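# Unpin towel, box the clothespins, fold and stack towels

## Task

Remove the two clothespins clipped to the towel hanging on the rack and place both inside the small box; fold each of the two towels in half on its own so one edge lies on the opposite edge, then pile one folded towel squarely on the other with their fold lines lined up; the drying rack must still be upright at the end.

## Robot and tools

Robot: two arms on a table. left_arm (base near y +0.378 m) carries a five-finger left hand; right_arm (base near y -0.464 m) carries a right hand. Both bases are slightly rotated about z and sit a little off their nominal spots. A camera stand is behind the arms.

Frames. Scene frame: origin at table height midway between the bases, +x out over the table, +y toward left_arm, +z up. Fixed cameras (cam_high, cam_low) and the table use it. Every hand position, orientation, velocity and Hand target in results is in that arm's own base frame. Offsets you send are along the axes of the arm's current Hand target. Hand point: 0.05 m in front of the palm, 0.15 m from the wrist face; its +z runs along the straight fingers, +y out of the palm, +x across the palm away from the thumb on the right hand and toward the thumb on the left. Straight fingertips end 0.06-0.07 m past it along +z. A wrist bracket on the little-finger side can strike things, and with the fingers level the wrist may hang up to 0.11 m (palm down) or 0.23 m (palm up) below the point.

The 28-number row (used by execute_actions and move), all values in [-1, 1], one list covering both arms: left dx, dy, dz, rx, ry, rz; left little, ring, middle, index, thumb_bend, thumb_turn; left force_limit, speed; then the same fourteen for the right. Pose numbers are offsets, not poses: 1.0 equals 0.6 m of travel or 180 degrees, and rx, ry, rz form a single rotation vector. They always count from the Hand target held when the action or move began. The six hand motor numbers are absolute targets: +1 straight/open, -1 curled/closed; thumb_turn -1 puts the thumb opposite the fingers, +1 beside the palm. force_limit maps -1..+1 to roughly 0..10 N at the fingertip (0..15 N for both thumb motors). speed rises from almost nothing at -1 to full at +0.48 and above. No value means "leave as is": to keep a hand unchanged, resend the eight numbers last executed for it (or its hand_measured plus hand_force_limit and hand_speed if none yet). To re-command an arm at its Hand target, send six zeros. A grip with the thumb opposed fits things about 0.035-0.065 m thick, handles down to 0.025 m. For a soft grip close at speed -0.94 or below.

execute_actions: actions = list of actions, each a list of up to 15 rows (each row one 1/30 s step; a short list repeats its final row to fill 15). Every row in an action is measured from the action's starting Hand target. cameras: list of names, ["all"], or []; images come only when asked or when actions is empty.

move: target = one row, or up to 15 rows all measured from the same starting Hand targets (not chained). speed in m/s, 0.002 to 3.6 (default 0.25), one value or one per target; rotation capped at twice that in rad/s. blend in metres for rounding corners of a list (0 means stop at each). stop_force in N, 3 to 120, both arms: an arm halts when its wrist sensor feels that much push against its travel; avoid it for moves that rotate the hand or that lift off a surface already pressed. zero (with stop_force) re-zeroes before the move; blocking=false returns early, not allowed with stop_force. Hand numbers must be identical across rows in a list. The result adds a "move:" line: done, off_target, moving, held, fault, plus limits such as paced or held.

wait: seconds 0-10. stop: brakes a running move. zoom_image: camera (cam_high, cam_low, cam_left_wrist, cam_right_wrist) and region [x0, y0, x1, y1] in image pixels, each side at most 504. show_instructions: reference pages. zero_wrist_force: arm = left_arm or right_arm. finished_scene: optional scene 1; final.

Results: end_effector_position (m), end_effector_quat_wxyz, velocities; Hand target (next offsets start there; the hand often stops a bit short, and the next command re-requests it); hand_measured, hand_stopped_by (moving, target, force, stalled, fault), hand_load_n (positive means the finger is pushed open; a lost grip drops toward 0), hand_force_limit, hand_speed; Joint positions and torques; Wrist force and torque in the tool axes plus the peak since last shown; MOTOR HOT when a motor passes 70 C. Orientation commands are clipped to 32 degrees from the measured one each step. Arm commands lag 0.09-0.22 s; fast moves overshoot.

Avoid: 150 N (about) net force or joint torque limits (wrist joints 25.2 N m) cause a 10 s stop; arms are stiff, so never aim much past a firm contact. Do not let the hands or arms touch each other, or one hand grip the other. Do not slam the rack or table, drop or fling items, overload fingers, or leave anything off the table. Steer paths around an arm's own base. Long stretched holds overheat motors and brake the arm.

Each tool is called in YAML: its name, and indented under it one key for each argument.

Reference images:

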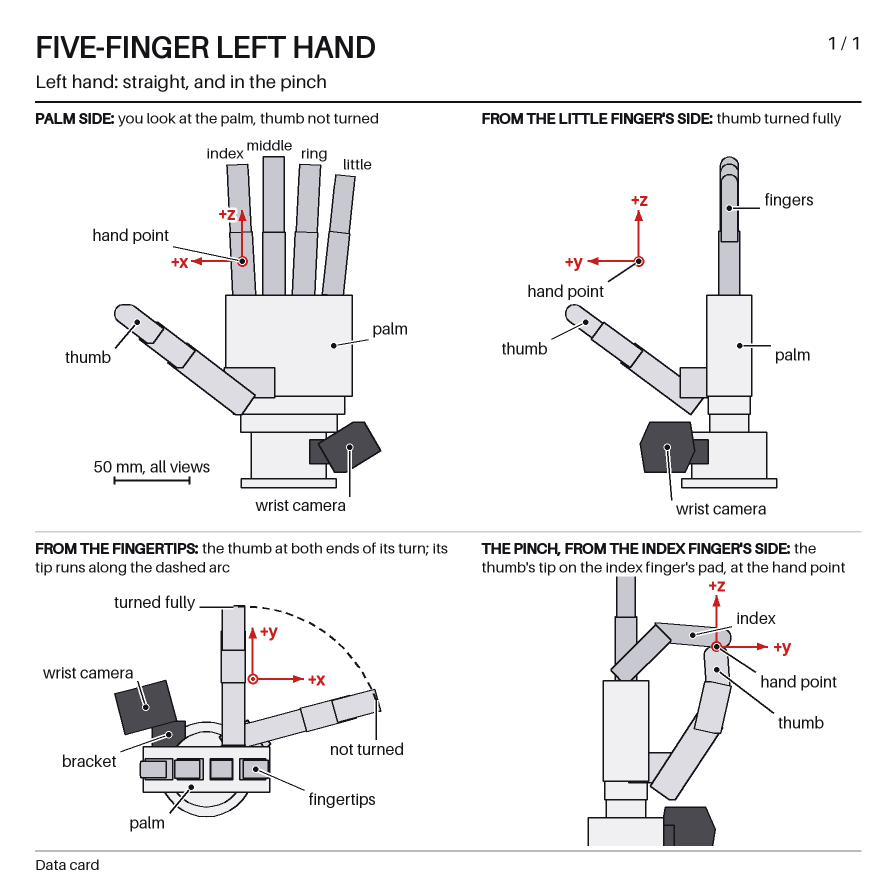

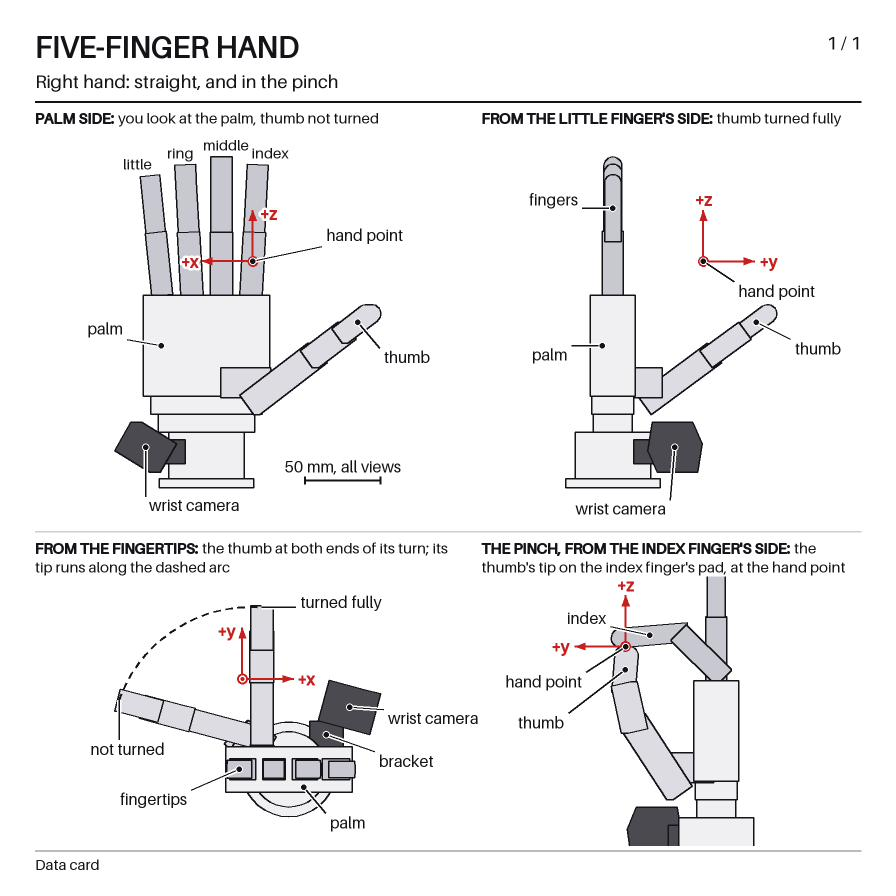

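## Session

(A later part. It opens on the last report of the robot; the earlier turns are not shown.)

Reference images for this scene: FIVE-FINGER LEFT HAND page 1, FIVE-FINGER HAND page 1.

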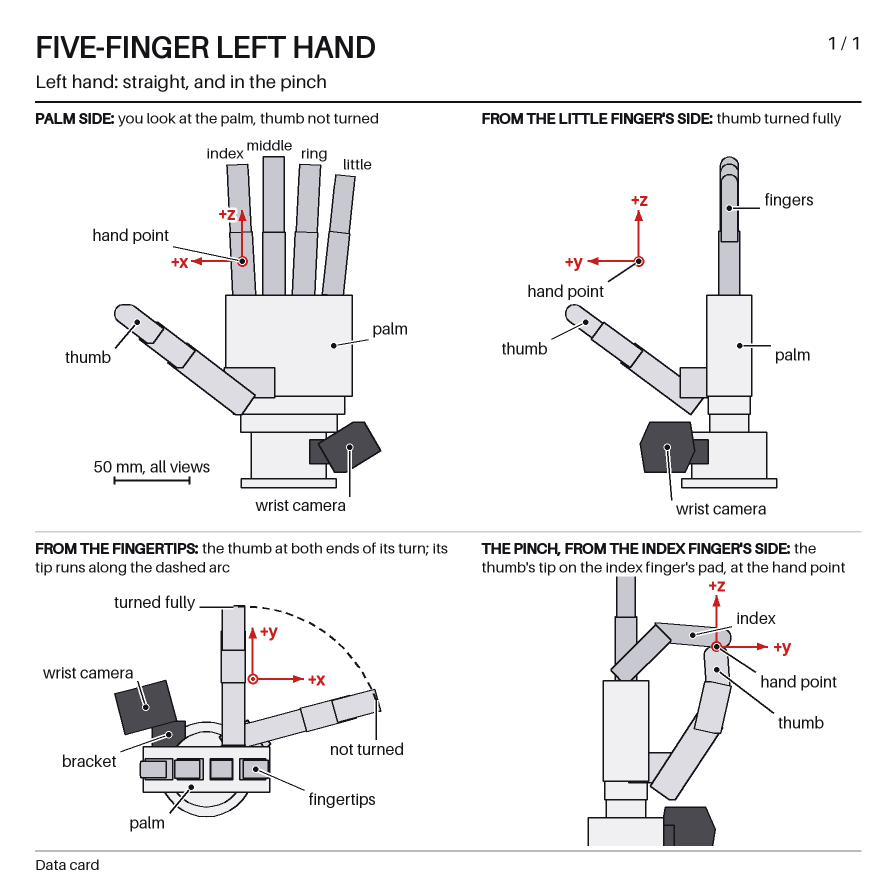

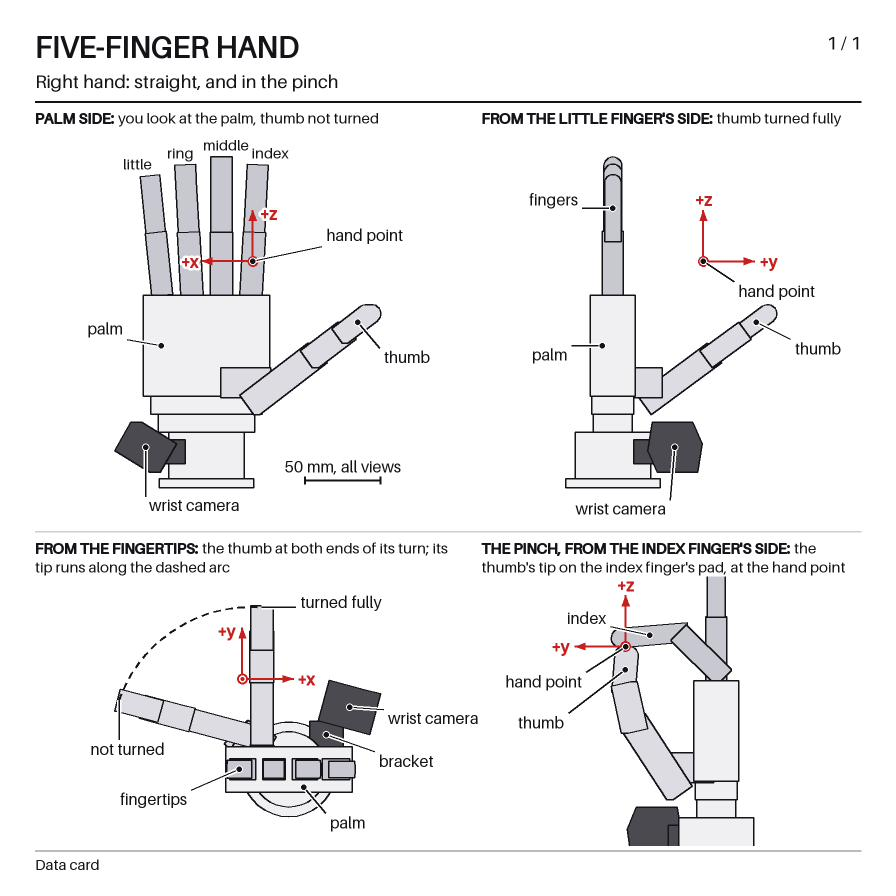

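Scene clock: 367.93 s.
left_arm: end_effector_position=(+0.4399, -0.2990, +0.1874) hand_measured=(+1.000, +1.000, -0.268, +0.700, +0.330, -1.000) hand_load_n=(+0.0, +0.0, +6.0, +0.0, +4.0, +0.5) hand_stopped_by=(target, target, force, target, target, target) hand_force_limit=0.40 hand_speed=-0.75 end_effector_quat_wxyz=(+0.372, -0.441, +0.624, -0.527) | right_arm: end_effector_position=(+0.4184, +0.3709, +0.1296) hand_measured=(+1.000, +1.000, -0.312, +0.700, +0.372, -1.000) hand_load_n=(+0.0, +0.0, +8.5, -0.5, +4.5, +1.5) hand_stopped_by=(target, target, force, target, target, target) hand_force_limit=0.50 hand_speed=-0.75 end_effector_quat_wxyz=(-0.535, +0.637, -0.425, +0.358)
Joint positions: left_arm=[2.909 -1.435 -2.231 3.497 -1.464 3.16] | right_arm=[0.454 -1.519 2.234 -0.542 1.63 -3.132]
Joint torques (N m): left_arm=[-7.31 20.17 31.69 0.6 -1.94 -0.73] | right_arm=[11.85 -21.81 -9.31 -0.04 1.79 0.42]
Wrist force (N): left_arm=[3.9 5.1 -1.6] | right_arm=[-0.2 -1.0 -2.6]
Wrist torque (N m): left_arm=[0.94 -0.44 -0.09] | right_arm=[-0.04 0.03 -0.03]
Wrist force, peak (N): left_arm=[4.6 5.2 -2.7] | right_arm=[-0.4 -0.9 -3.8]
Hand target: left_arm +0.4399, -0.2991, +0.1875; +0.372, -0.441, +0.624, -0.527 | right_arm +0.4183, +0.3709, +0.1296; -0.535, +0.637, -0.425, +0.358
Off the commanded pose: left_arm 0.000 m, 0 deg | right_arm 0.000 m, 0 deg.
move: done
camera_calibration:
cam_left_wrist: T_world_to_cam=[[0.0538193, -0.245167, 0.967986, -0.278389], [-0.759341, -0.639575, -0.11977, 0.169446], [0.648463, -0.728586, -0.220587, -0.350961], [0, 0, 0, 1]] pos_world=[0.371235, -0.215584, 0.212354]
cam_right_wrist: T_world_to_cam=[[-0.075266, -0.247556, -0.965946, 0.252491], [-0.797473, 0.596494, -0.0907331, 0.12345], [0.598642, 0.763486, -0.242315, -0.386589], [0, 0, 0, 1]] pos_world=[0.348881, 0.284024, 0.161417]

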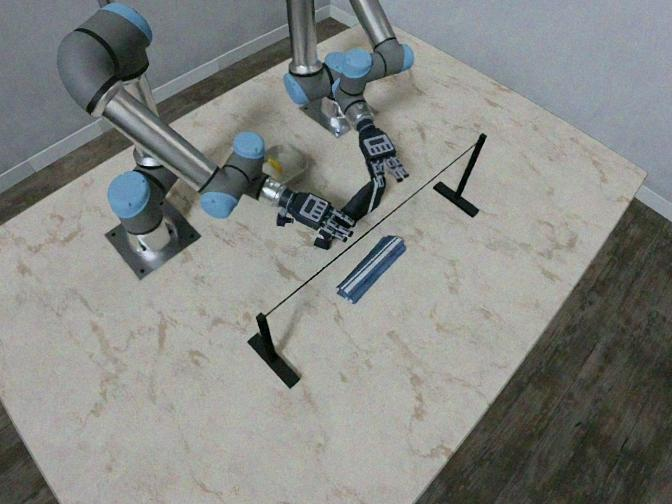

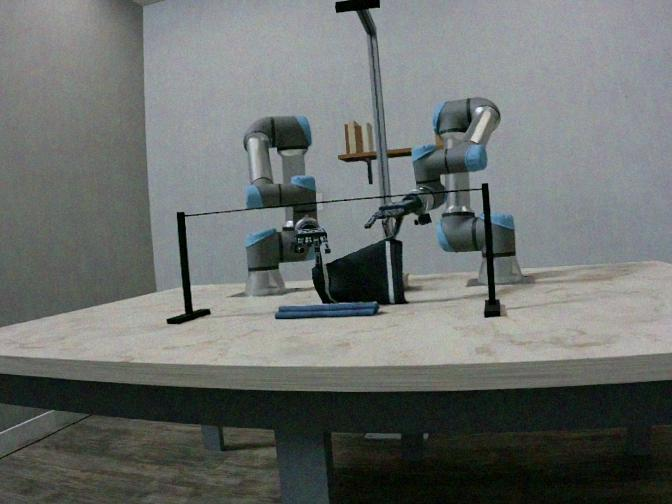

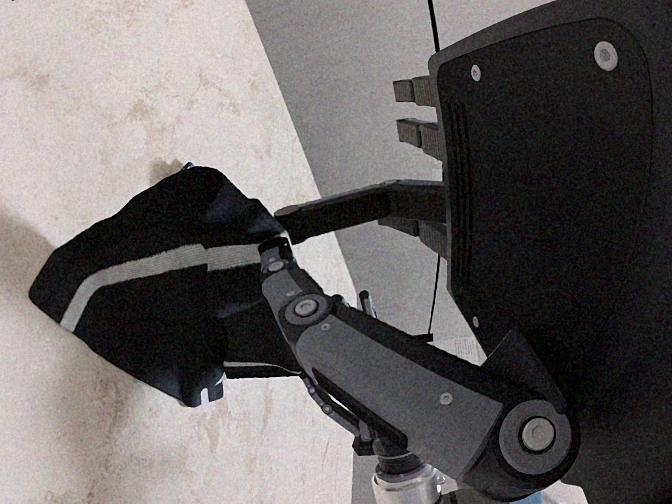

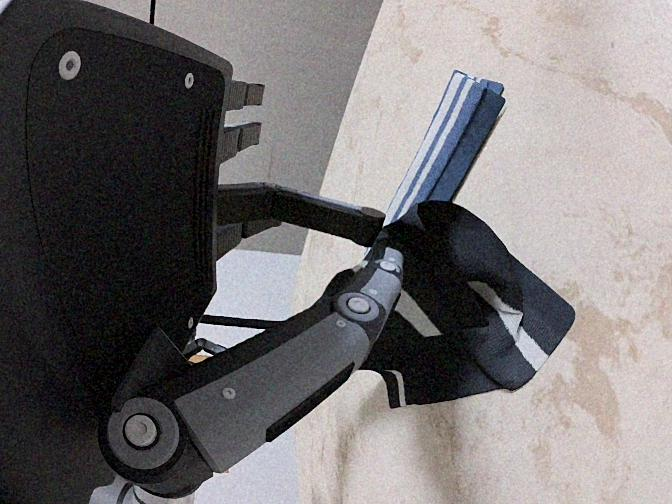

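move:
  target:
    - [-0.0187,0.0577,0.0573,0,0,0,1,1,-0.4,0.7,0.33,-1,0.4,-0.75,0.0187,0.0412,0.0544,0,0,0,1,1,-0.45,0.7,0.37,-1,0.5,-0.75]
    - [-0.0344,0.1493,0.1126,0,0,0,1,1,-0.4,0.7,0.33,-1,0.4,-0.75,0.0312,0.0933,0.0949,0,0,0,1,1,-0.45,0.7,0.37,-1,0.5,-0.75]
    - [-0.0469,0.2343,0.1589,0,0,0,1,1,-0.4,0.7,0.33,-1,0.4,-0.75,0.0375,0.148,0.1202,0,0,0,1,1,-0.45,0.7,0.37,-1,0.5,-0.75]
  speed: [0.08,0.08,0.08]
  blend: [0.01,0.01,0]
  cameras: ["all"]

zoom_image:
  camera: "cam_high"
  region: [280, 160, 420, 290]

Scene clock: 370.80 s.
left_arm: end_effector_position=(+0.5157, -0.2961, +0.0330) hand_measured=(+1.000, +1.000, -0.268, +0.700, +0.330, -1.000) hand_load_n=(+0.0, +0.0, +6.0, +0.0, +4.0, +0.5) hand_stopped_by=(target, target, force, target, target, target) hand_force_limit=0.40 hand_speed=-0.75 end_effector_quat_wxyz=(+0.372, -0.441, +0.624, -0.527) | right_arm: end_effector_position=(+0.4786, +0.3715, +0.0297) hand_measured=(+1.000, +1.000, -0.312, +0.700, +0.372, -1.000) hand_load_n=(+0.0, +0.0, +9.0, +0.0, +4.5, +1.5) hand_stopped_by=(target, target, force, target, target, target) hand_force_limit=0.50 hand_speed=-0.75 end_effector_quat_wxyz=(-0.535, +0.637, -0.425, +0.358)
Joint positions: left_arm=[2.97 -1.903 -2.247 3.979 -1.404 3.17] | right_arm=[0.38 -1.207 2.206 -0.826 1.558 -3.145]
Joint torques (N m): left_arm=[-6.53 31.93 8.08 0.79 -1.69 0.42] | right_arm=[3.63 -33.97 -18.4 0.59 0.66 -1.18]
Wrist force (N): left_arm=[4.2 4.4 -2.1] | right_arm=[0.6 -2.0 -2.4]
Wrist torque (N m): left_arm=[0.94 -0.52 -0.04] | right_arm=[-0.06 -0.02 -0.03]
Wrist force, peak (N): left_arm=[4.0 5.4 -1.8] | right_arm=[0.6 -2.2 -2.4]
Hand target: left_arm +0.5157, -0.2961, +0.0329; +0.372, -0.441, +0.624, -0.527 | right_arm +0.4785, +0.3715, +0.0297; -0.535, +0.637, -0.425, +0.358
Off the commanded pose: left_arm 0.000 m, 0 deg | right_arm 0.000 m, 0 deg.
move: done
camera_calibration:
cam_left_wrist: T_world_to_cam=[[0.0535996, -0.245075, 0.968021, -0.132089], [-0.759373, -0.63952, -0.119861, 0.210386], [0.648444, -0.728665, -0.220381, -0.432103], [0, 0, 0, 1]] pos_world=[0.447036, -0.212684, 0.0578542]
cam_right_wrist: T_world_to_cam=[[-0.0754825, -0.247517, -0.965939, 0.160751], [-0.797509, 0.596477, -0.0905235, 0.162042], [0.598566, 0.763512, -0.242421, -0.447263], [0, 0, 0, 1]] pos_world=[0.409081, 0.284624, 0.0615182]

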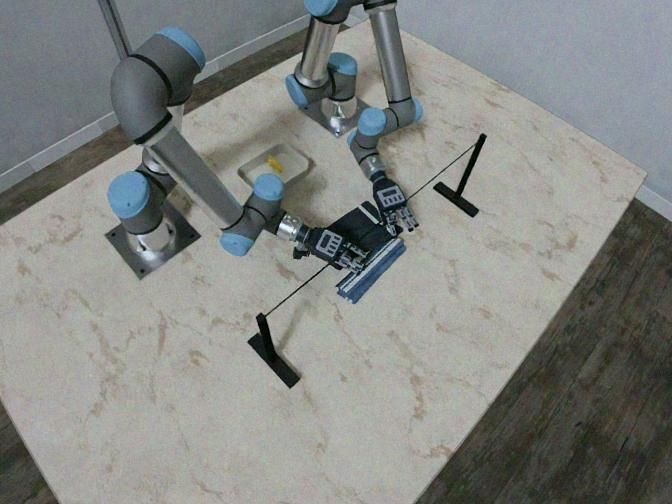

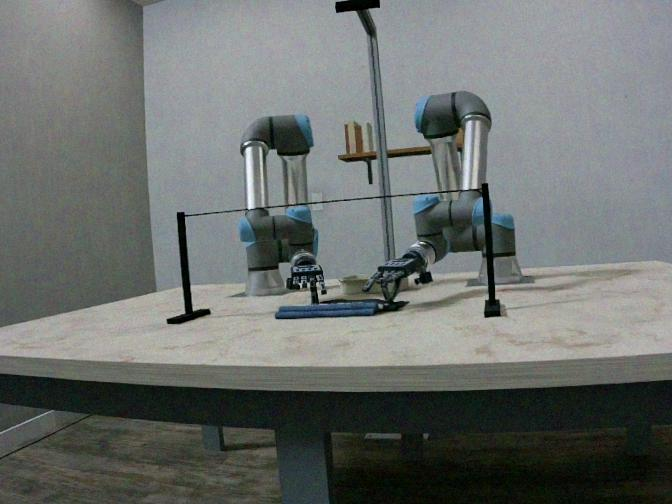

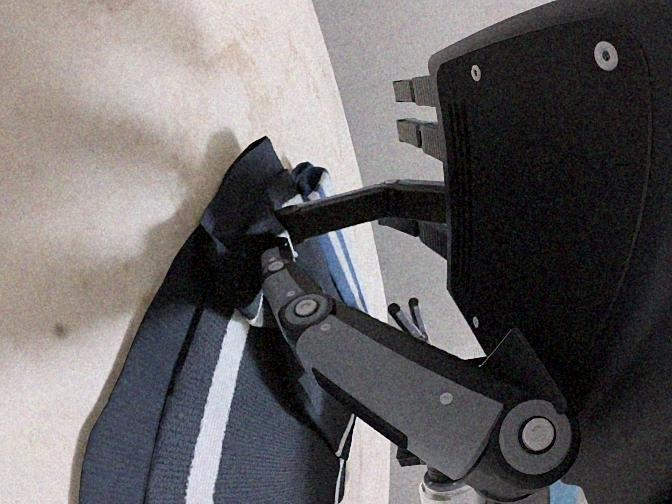

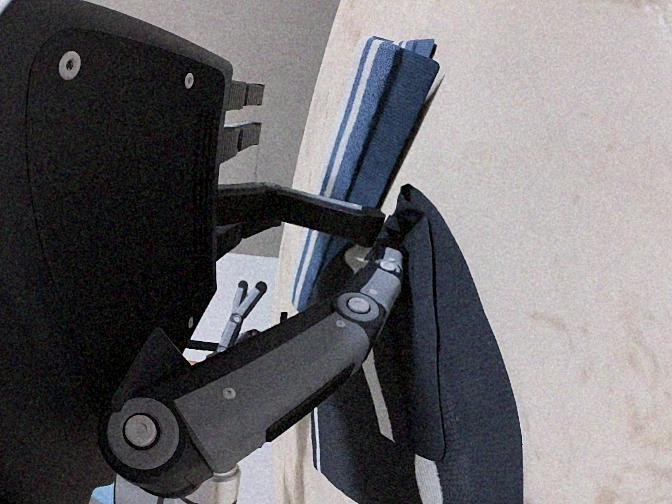

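Scaled by 3.600 from the camera's 672x504 image, which has a finer 960x720 frame.

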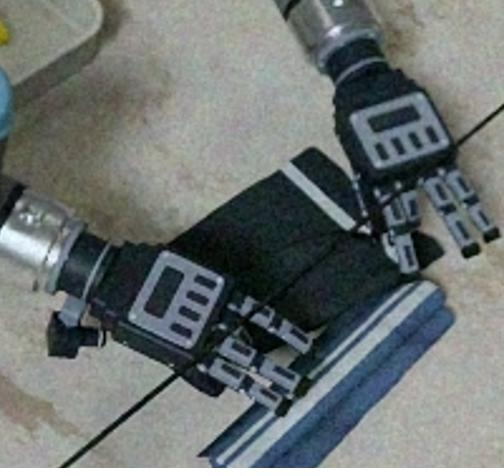

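move:
  target:
    - [0.0125,-0.0931,-0.0478,0,0,0,1,1,-0.4,0.7,0.33,-1,0.4,-0.75,-0.0125,-0.0931,-0.0478,0,0,0,1,1,-0.45,0.7,0.37,-1,0.5,-0.75]
    - [0.0808,-0.3577,-0.1303,-0.0556,0,0,1,1,-0.4,0.7,0.33,-1,0.4,-0.75,0.0214,-0.265,-0.1285,-0.0556,0,0,1,1,-0.45,0.7,0.37,-1,0.5,-0.75]
  speed: 0.12
  blend: [0.03,0]
  cameras: ["all"]

zoom_image:
  camera: "cam_low"
  region: [270, 180, 410, 320]

zoom_image:
  camera: "cam_high"
  region: [280, 150, 420, 290]

Scene clock: 373.70 s.
left_arm: end_effector_position=(+0.4607, -0.3281, +0.2577) hand_measured=(+1.000, +1.000, -0.268, +0.700, +0.330, -1.000) hand_load_n=(+0.0, +0.0, +6.0, +0.0, +4.0, +0.5) hand_stopped_by=(target, target, force, target, target, target) hand_force_limit=0.40 hand_speed=-0.75 end_effector_quat_wxyz=(+0.332, -0.472, +0.668, -0.471) | right_arm: end_effector_position=(+0.4385, +0.3410, +0.1997) hand_measured=(+1.000, +1.000, -0.312, +0.700, +0.372, -1.000) hand_load_n=(+0.0, +0.0, +8.5, +0.0, +5.0, +1.5) hand_stopped_by=(target, target, force, target, target, target) hand_force_limit=0.50 hand_speed=-0.75 end_effector_quat_wxyz=(-0.478, +0.681, -0.454, +0.319)
Joint positions: left_arm=[2.829 -1.519 -1.867 3.042 -1.544 3.151] | right_arm=[0.339 -1.603 2.001 -0.052 1.519 -3.161]
Joint torques (N m): left_arm=[6.47 5.81 22.65 -0.26 1.74 1.67] | right_arm=[12.39 -9.7 -14.11 0.07 1.84 0.74]
Wrist force (N): left_arm=[4.2 4.9 -2.2] | right_arm=[-0.4 -1.1 -2.6]
Wrist torque (N m): left_arm=[0.99 -0.47 0.09] | right_arm=[-0.01 0.05 -0.02]
Wrist force, peak (N): left_arm=[3.9 6.2 -1.5] | right_arm=[-0.4 -1.8 -2.9]
Hand target: left_arm +0.4607, -0.3280, +0.2576; +0.332, -0.472, +0.668, -0.471 | right_arm +0.4384, +0.3411, +0.1996; -0.478, +0.681, -0.454, +0.319
Off the commanded pose: left_arm 0.000 m, 0 deg | right_arm 0.000 m, 0 deg.
move: done
camera_calibration:
cam_left_wrist: T_world_to_cam=[[0.210063, -0.300504, 0.930361, -0.435113], [-0.771821, -0.63509, -0.0308652, 0.159379], [0.600138, -0.711589, -0.365344, -0.30495], [0, 0, 0, 1]] pos_world=[0.397425, -0.246532, 0.29832]
cam_right_wrist: T_world_to_cam=[[-0.227854, -0.310968, -0.922703, 0.394217], [-0.804832, 0.593502, -0.00127423, 0.150074], [0.548022, 0.742331, -0.385509, -0.300882], [0, 0, 0, 1]] pos_world=[0.375499, 0.256874, 0.247944]

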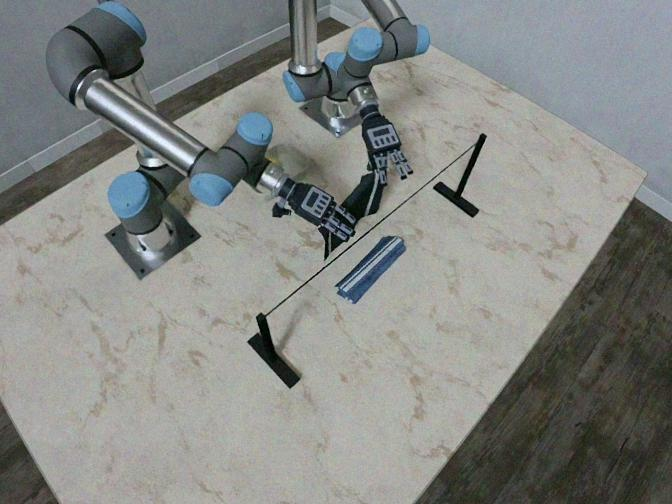

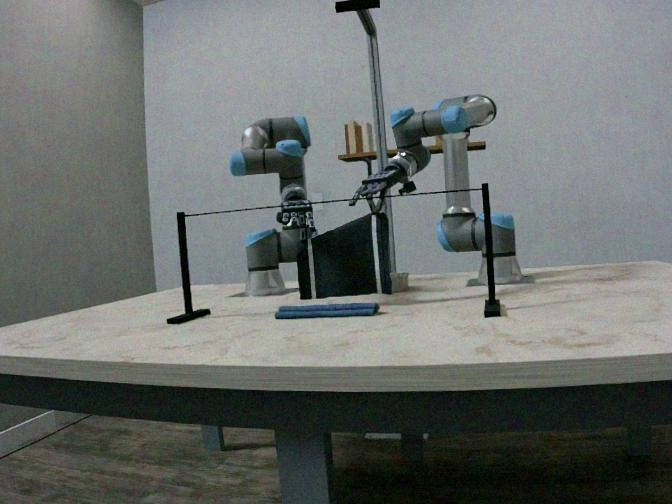

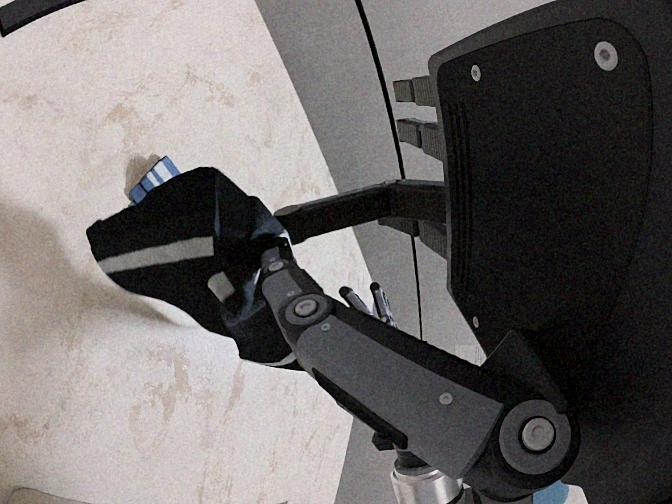

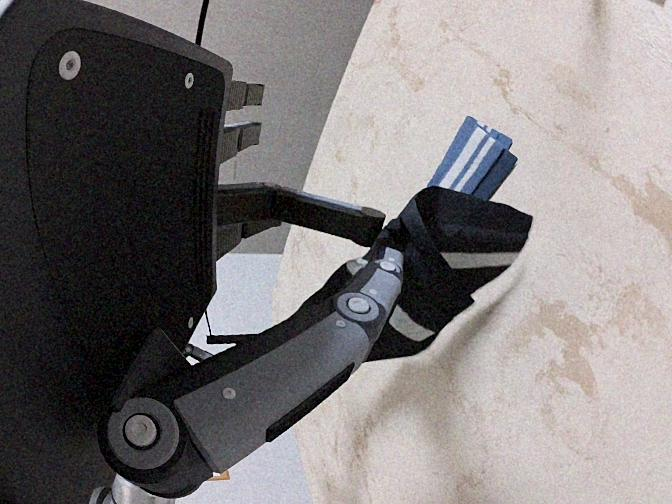

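Scaled by 3.600 from the camera's 672x504 image, which has a finer 960x720 frame.

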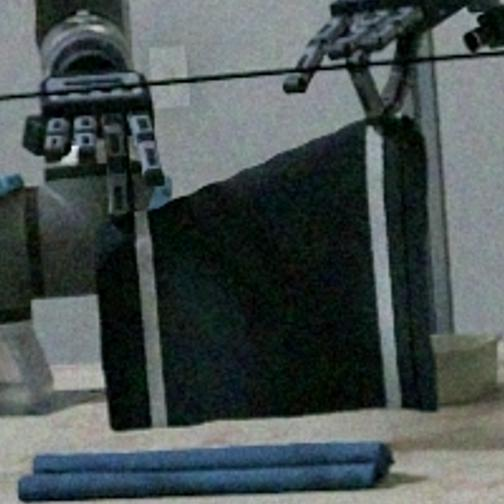

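Scaled by 3.600 from the camera's 672x504 image, which has a finer 960x720 frame.

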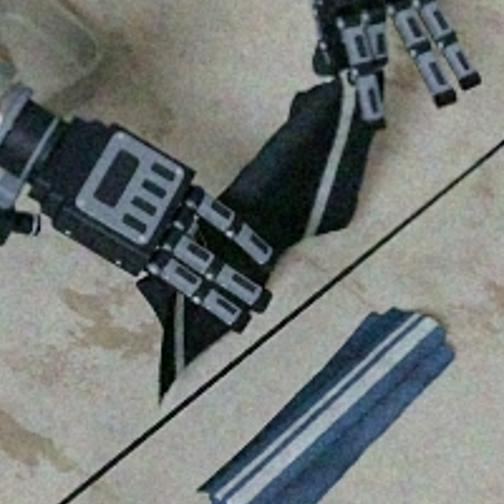

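move:
  target:
    - [0.0125,0.0419,-0.0177,0,0,0,1,1,-0.4,0.7,0.33,-1,0.4,-0.75,-0.0125,0.0419,-0.0177,0,0,0,1,1,-0.45,0.7,0.37,-1,0.5,-0.75]
    - [0.0437,0.0918,-0.0817,0,0,0,1,1,-0.4,0.7,0.33,-1,0.4,-0.75,-0.0437,0.0918,-0.0817,0,0,0,1,1,-0.45,0.7,0.37,-1,0.5,-0.75]
    - [0.0687,0.1679,-0.1199,0,0,0,1,1,-0.4,0.7,0.33,-1,0.4,-0.75,-0.0687,0.1679,-0.1199,0,0,0,1,1,-0.45,0.7,0.37,-1,0.5,-0.75]
  speed: 0.08
  blend: [0.01,0.015,0]
  cameras: ["all"]

zoom_image:
  camera: "cam_low"
  region: [270, 190, 410, 320]

zoom_image:
  camera: "cam_high"
  region: [260, 140, 400, 280]

Scene clock: 375.97 s.
left_arm: end_effector_position=(+0.3511, -0.3329, +0.1871) hand_measured=(+1.000, +1.000, -0.268, +0.700, +0.330, -1.000) hand_load_n=(+0.0, +0.0, +6.0, +0.0, +4.0, +1.0) hand_stopped_by=(target, target, force, target, target, target) hand_force_limit=0.40 hand_speed=-0.75 end_effector_quat_wxyz=(+0.332, -0.472, +0.668, -0.471) | right_arm: end_effector_position=(+0.3285, +0.3400, +0.1294) hand_measured=(+1.000, +1.000, -0.312, +0.700, +0.372, -1.000) hand_load_n=(+0.0, +0.0, +8.5, +0.0, +5.0, +1.5) hand_stopped_by=(target, target, force, target, target, target) hand_force_limit=0.50 hand_speed=-0.75 end_effector_quat_wxyz=(-0.478, +0.681, -0.454, +0.319)
Joint positions: left_arm=[2.665 -1.387 -2.171 3.212 -1.698 3.095] | right_arm=[0.499 -1.706 2.298 -0.244 1.67 -3.106]
Joint torques (N m): left_arm=[6.61 -1.12 31.65 -0.76 1.64 1.96] | right_arm=[-11.85 -1.42 -25.13 1.52 -1.41 -1.37]
Wrist force (N): left_arm=[4.3 5.1 -2.0] | right_arm=[-0.4 -1.0 -2.5]
Wrist torque (N m): left_arm=[1.00 -0.51 0.11] | right_arm=[-0.01 0.04 -0.24]
Wrist force, peak (N): left_arm=[4.5 6.1 -2.1] | right_arm=[-0.1 -1.4 -2.7]
Hand target: left_arm +0.3512, -0.3329, +0.1870; +0.332, -0.472, +0.668, -0.471 | right_arm +0.3285, +0.3400, +0.1293; -0.478, +0.681, -0.454, +0.319
Off the commanded pose: left_arm 0.000 m, 0 deg | right_arm 0.000 m, 0 deg.
move: done
camera_calibration:
cam_left_wrist: T_world_to_cam=[[0.210158, -0.300425, 0.930365, -0.347858], [-0.771795, -0.635127, -0.0307508, 0.0695161], [0.600138, -0.711588, -0.365343, -0.268384], [0, 0, 0, 1]] pos_world=[0.287825, -0.251333, 0.22772]
cam_right_wrist: T_world_to_cam=[[-0.227967, -0.3109, -0.922698, 0.303965], [-0.804921, 0.593381, -0.00106936, 0.0619846], [0.547844, 0.742456, -0.385521, -0.266886], [0, 0, 0, 1]] pos_world=[0.265399, 0.255873, 0.177644]

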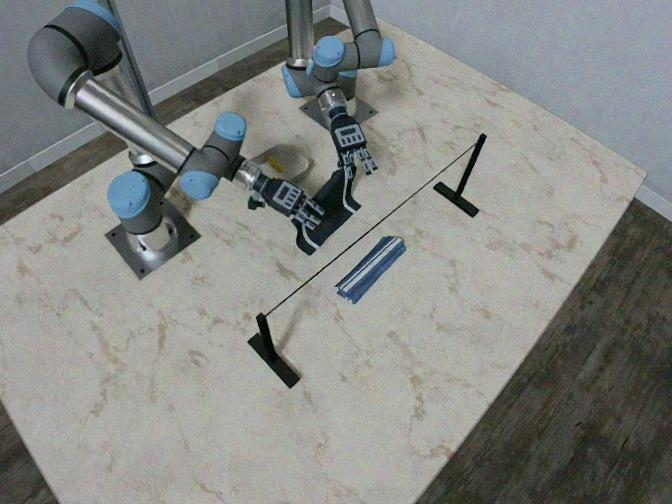

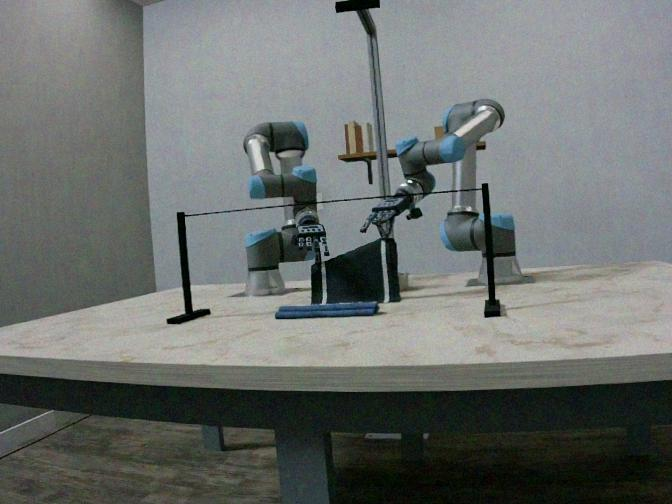

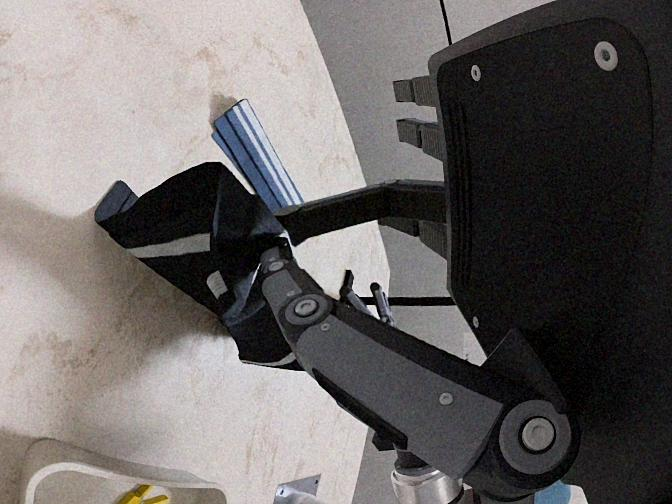

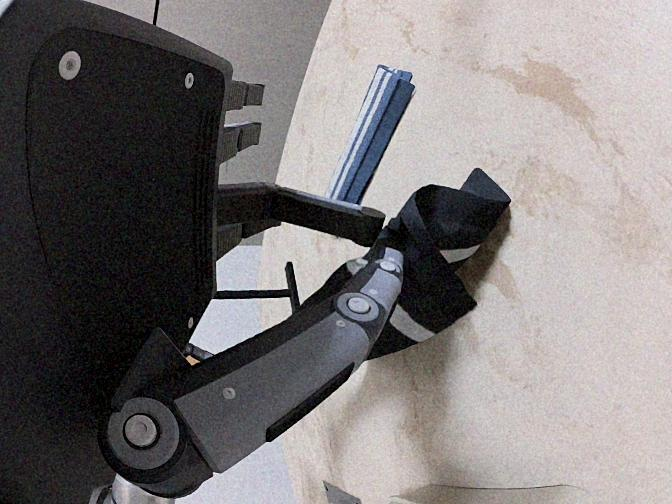

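Scaled by 3.600 from the camera's 672x504 image, which has a finer 960x720 frame.

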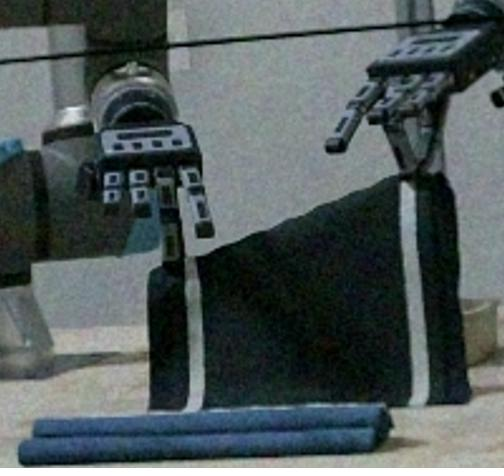

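Scaled by 3.600 from the camera's 672x504 image, which has a finer 960x720 frame.

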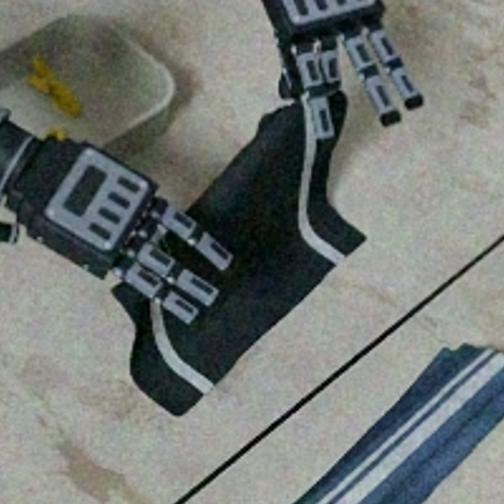

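move:
  target:
    - [-0.0125,-0.0889,0.0006,0,0,0,1,1,-0.4,0.7,0.33,-1,0.4,-0.75,0.0125,-0.0889,0.0006,0,0,0,1,1,-0.45,0.7,0.37,-1,0.5,-0.75]
    - [-0.0749,-0.174,0.1341,0,0,0,1,1,-0.4,0.7,0.33,-1,0.4,-0.75,0.0749,-0.174,0.1341,0,0,0,1,1,-0.45,0.7,0.37,-1,0.5,-0.75]
    - [-0.0749,-0.1505,0.1426,0,0,0,1,1,-0.4,0.7,0.33,-1,0.4,-0.75,0.0749,-0.1505,0.1426,0,0,0,1,1,-0.45,0.7,0.37,-1,0.5,-0.75]
    - [-0.0624,-0.1077,0.1253,0,0,0,1,1,-0.4,0.7,0.33,-1,0.4,-0.75,0.0624,-0.1077,0.1253,0,0,0,1,1,-0.45,0.7,0.37,-1,0.5,-0.75]
    - [-0.0437,-0.0448,0.0988,0,0,0,1,1,-0.4,0.7,0.33,-1,0.4,-0.75,0.0437,-0.0448,0.0988,0,0,0,1,1,-0.45,0.7,0.37,-1,0.5,-0.75]
  speed: [0.12,0.12,0.06,0.06,0.06]
  blend: [0.02,0,0.005,0.01,0]
  cameras: ["all"]

zoom_image:
  camera: "cam_low"
  region: [270, 190, 410, 320]

zoom_image:
  camera: "cam_high"
  region: [270, 150, 410, 290]

Scene clock: 379.70 s.
left_arm: end_effector_position=(+0.4210, -0.3299, +0.1924) hand_measured=(+1.000, +1.000, -0.268, +0.700, +0.330, -1.000) hand_load_n=(+0.0, +0.0, +6.0, +0.0, +4.0, +0.5) hand_stopped_by=(target, target, force, target, target, target) hand_force_limit=0.40 hand_speed=-0.75 end_effector_quat_wxyz=(+0.332, -0.472, +0.668, -0.471) | right_arm: end_effector_position=(+0.3984, +0.3407, +0.1345) hand_measured=(+1.000, +1.000, -0.312, +0.700, +0.372, -1.000) hand_load_n=(+0.0, +0.0, +8.5, +0.0, +5.0, +1.5) hand_stopped_by=(target, target, force, target, target, target) hand_force_limit=0.50 hand_speed=-0.75 end_effector_quat_wxyz=(-0.478, +0.681, -0.454, +0.319)
Joint positions: left_arm=[2.78 -1.499 -2.061 3.217 -1.59 3.134] | right_arm=[0.386 -1.594 2.182 -0.241 1.563 -3.145]
Joint torques (N m): left_arm=[6 5.59 30 -0.84 1.5 1.28] | right_arm=[-12.97 -16.16 -25.77 0.75 -1.41 -0.44]
Wrist force (N): left_arm=[3.8 5.0 -1.8] | right_arm=[0.1 -1.0 -2.5]
Wrist torque (N m): left_arm=[0.99 -0.43 0.06] | right_arm=[0.00 -0.01 -0.23]
Wrist force, peak (N): left_arm=[4.3 6.6 -1.6] | right_arm=[-0.5 -1.7 -3.0]
Hand target: left_arm +0.4211, -0.3299, +0.1923; +0.332, -0.472, +0.668, -0.471 | right_arm +0.3985, +0.3407, +0.1344; -0.478, +0.681, -0.454, +0.319
Off the commanded pose: left_arm 0.000 m, 0 deg | right_arm 0.000 m, 0 deg.
move: done
camera_calibration:
cam_left_wrist: T_world_to_cam=[[0.210214, -0.300491, 0.930331, -0.366606], [-0.771797, -0.635125, -0.030749, 0.125534], [0.600116, -0.711563, -0.36543, -0.306228], [0, 0, 0, 1]] pos_world=[0.357725, -0.248332, 0.23302]
cam_right_wrist: T_world_to_cam=[[-0.228018, -0.310967, -0.922663, 0.324874], [-0.804921, 0.593381, -0.0010675, 0.117919], [0.547823, 0.742428, -0.385605, -0.303759], [0, 0, 0, 1]] pos_world=[0.335399, 0.256573, 0.182744]

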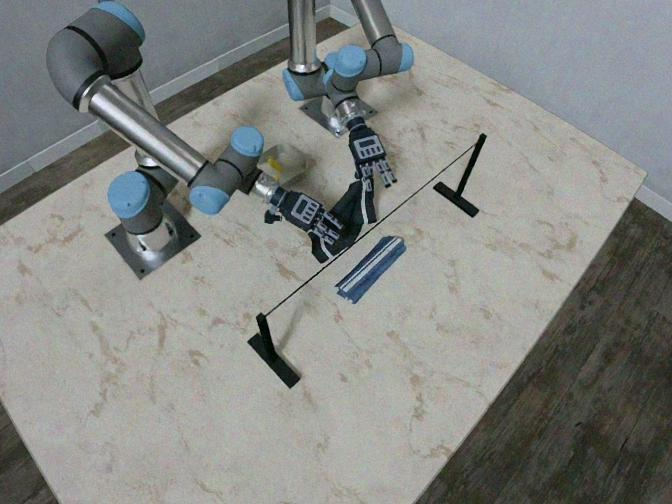

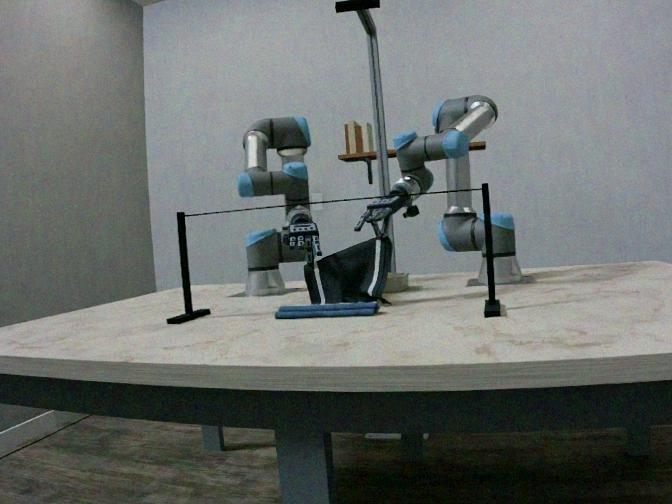

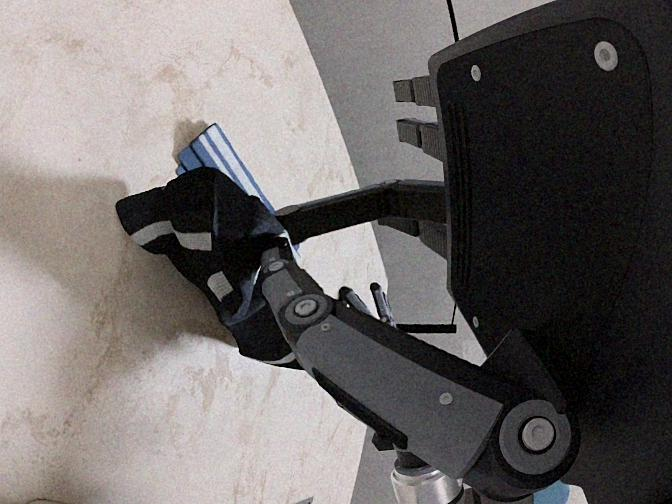

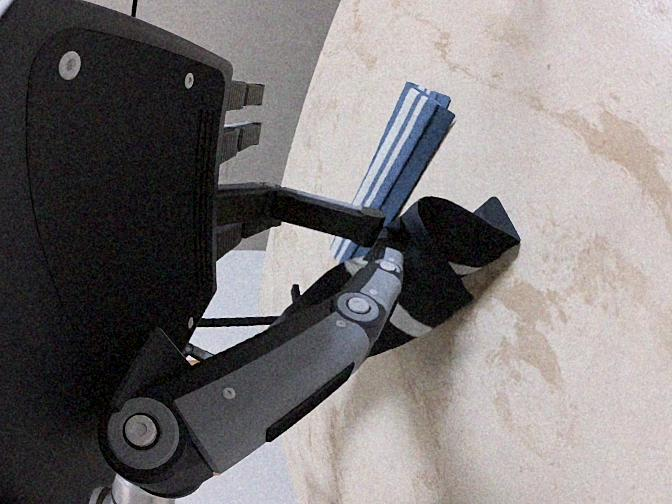

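Scaled by 3.600 from the camera's 672x504 image, which has a finer 960x720 frame.

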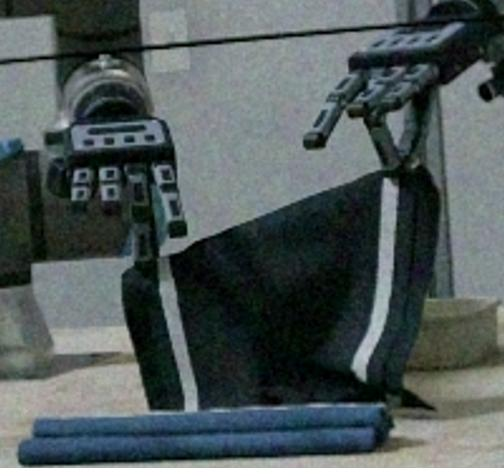

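Scaled by 3.600 from the camera's 672x504 image, which has a finer 960x720 frame.

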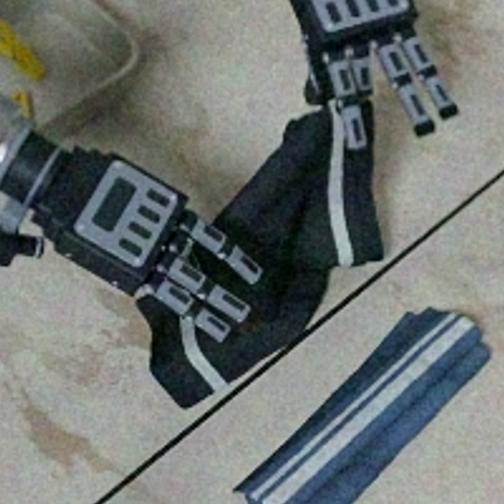

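move:
  target:
    - [-0.0062,-0.08,0.0,0,0,0,1,1,-0.4,0.7,0.33,-1,0.4,-0.75,0.0062,-0.08,0.0,0,0,0,1,1,-0.45,0.7,0.37,-1,0.5,-0.75]
    - [-0.0312,-0.129,0.0353,0,0,0,1,1,-0.4,0.7,0.33,-1,0.4,-0.75,0.0312,-0.129,0.0353,0,0,0,1,1,-0.45,0.7,0.37,-1,0.5,-0.75]
    - [-0.025,-0.1081,0.0265,0,0,0,1,1,-0.4,0.7,0.33,-1,0.4,-0.75,0.025,-0.1081,0.0265,0,0,0,1,1,-0.45,0.7,0.37,-1,0.5,-0.75]
    - [-0.0031,-0.0661,-0.0158,0,0,0,1,1,-0.4,0.7,0.33,-1,0.4,-0.75,0.0031,-0.0661,-0.0158,0,0,0,1,1,-0.45,0.7,0.37,-1,0.5,-0.75]
    - [0.0187,-0.0006,-0.0496,0,0,0,1,1,-0.4,0.7,0.33,-1,0.4,-0.75,-0.0187,-0.0006,-0.0496,0,0,0,1,1,-0.45,0.7,0.37,-1,0.5,-0.75]
  speed: [0.1,0.1,0.08,0.08,0.08]
  blend: [0.01,0,0.005,0.01,0]
  cameras: ["all"]

zoom_image:
  camera: "cam_low"
  region: [270, 190, 410, 320]

zoom_image:
  camera: "cam_high"
  region: [270, 150, 410, 290]

Scene clock: 382.93 s.
left_arm: end_effector_position=(+0.3910, -0.3311, +0.2028) hand_measured=(+1.000, +1.000, -0.268, +0.700, +0.330, -1.000) hand_load_n=(+0.0, +0.0, +6.0, +0.0, +4.5, +1.0) hand_stopped_by=(target, target, force, target, target, target) hand_force_limit=0.40 hand_speed=-0.75 end_effector_quat_wxyz=(+0.332, -0.472, +0.668, -0.471) | right_arm: end_effector_position=(+0.3684, +0.3404, +0.1450) hand_measured=(+1.000, +1.000, -0.312, +0.700, +0.372, -1.000) hand_load_n=(+0.0, +0.0, +8.5, +0.0, +5.0, +1.5) hand_stopped_by=(target, target, force, target, target, target) hand_force_limit=0.50 hand_speed=-0.75 end_effector_quat_wxyz=(-0.478, +0.681, -0.454, +0.319)
Joint positions: left_arm=[2.737 -1.435 -2.088 3.18 -1.631 3.12] | right_arm=[0.428 -1.664 2.215 -0.204 1.603 -3.131]
Joint torques (N m): left_arm=[7.71 1.43 31.58 -0.53 1.69 1.61] | right_arm=[-12.87 -4.05 -25.23 1.23 -1.56 -0.95]
Wrist force (N): left_arm=[4.0 5.2 -1.7] | right_arm=[-0.4 -0.7 -2.2]
Wrist torque (N m): left_arm=[0.99 -0.44 0.08] | right_arm=[0.00 0.04 -0.26]
Wrist force, peak (N): left_arm=[4.2 6.4 -1.8] | right_arm=[-0.1 -0.9 -3.0]
Hand target: left_arm +0.3910, -0.3311, +0.2027; +0.332, -0.472, +0.668, -0.471 | right_arm +0.3684, +0.3403, +0.1449; -0.478, +0.681, -0.454, +0.319
Off the commanded pose: left_arm 0.000 m, 0 deg | right_arm 0.000 m, 0 deg.
move: done
camera_calibration:
cam_left_wrist: T_world_to_cam=[[0.210158, -0.300425, 0.930365, -0.370309], [-0.771795, -0.635127, -0.0307508, 0.101937], [0.600138, -0.711588, -0.365343, -0.285313], [0, 0, 0, 1]] pos_world=[0.327725, -0.249533, 0.24342]
cam_right_wrist: T_world_to_cam=[[-0.227915, -0.310833, -0.922734, 0.327576], [-0.804921, 0.593381, -0.00107122, 0.0939611], [0.547866, 0.742484, -0.385436, -0.283113], [0, 0, 0, 1]] pos_world=[0.305399, 0.256273, 0.193244]

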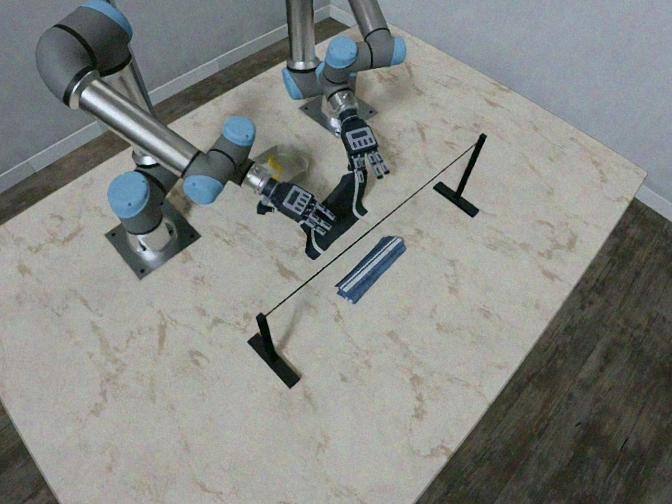

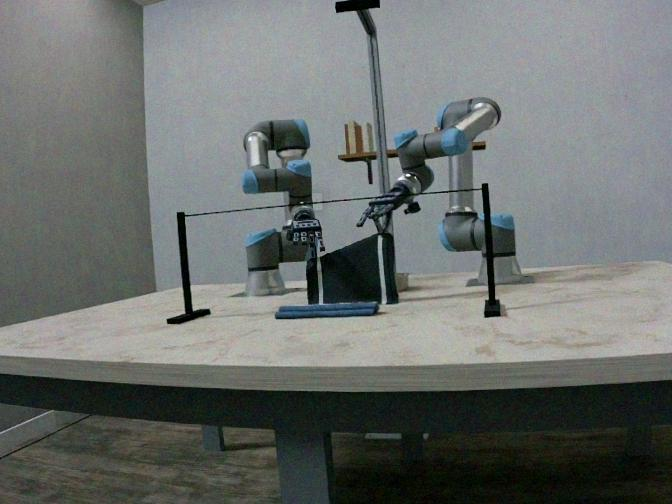

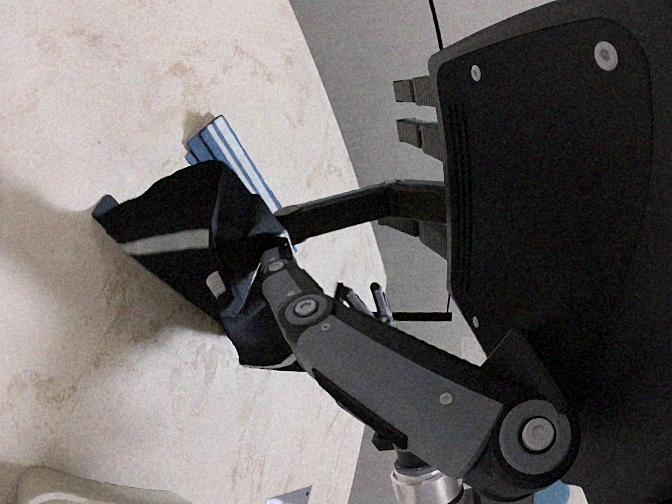

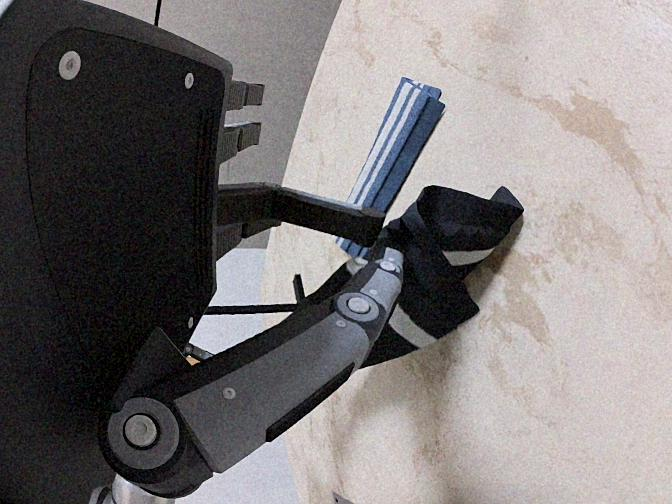

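Scaled by 3.600 from the camera's 672x504 image, which has a finer 960x720 frame.

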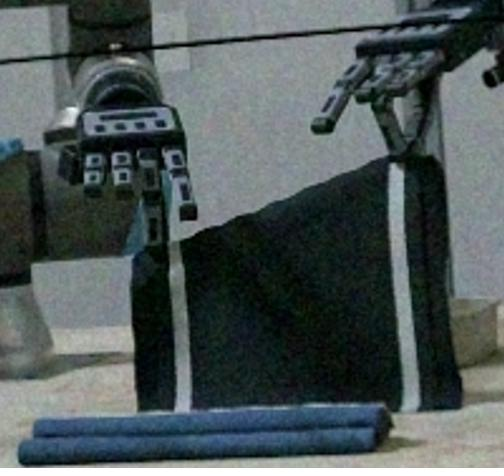

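Scaled by 3.600 from the camera's 672x504 image, which has a finer 960x720 frame.

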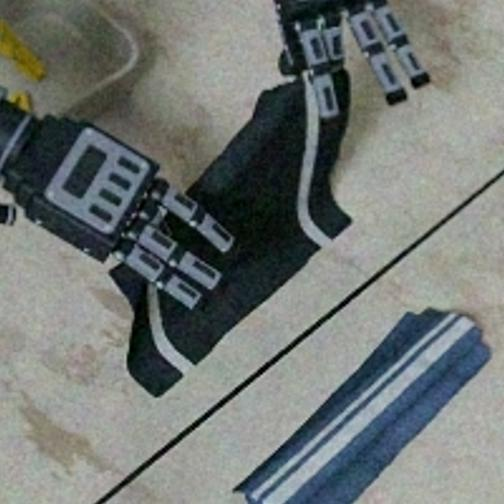

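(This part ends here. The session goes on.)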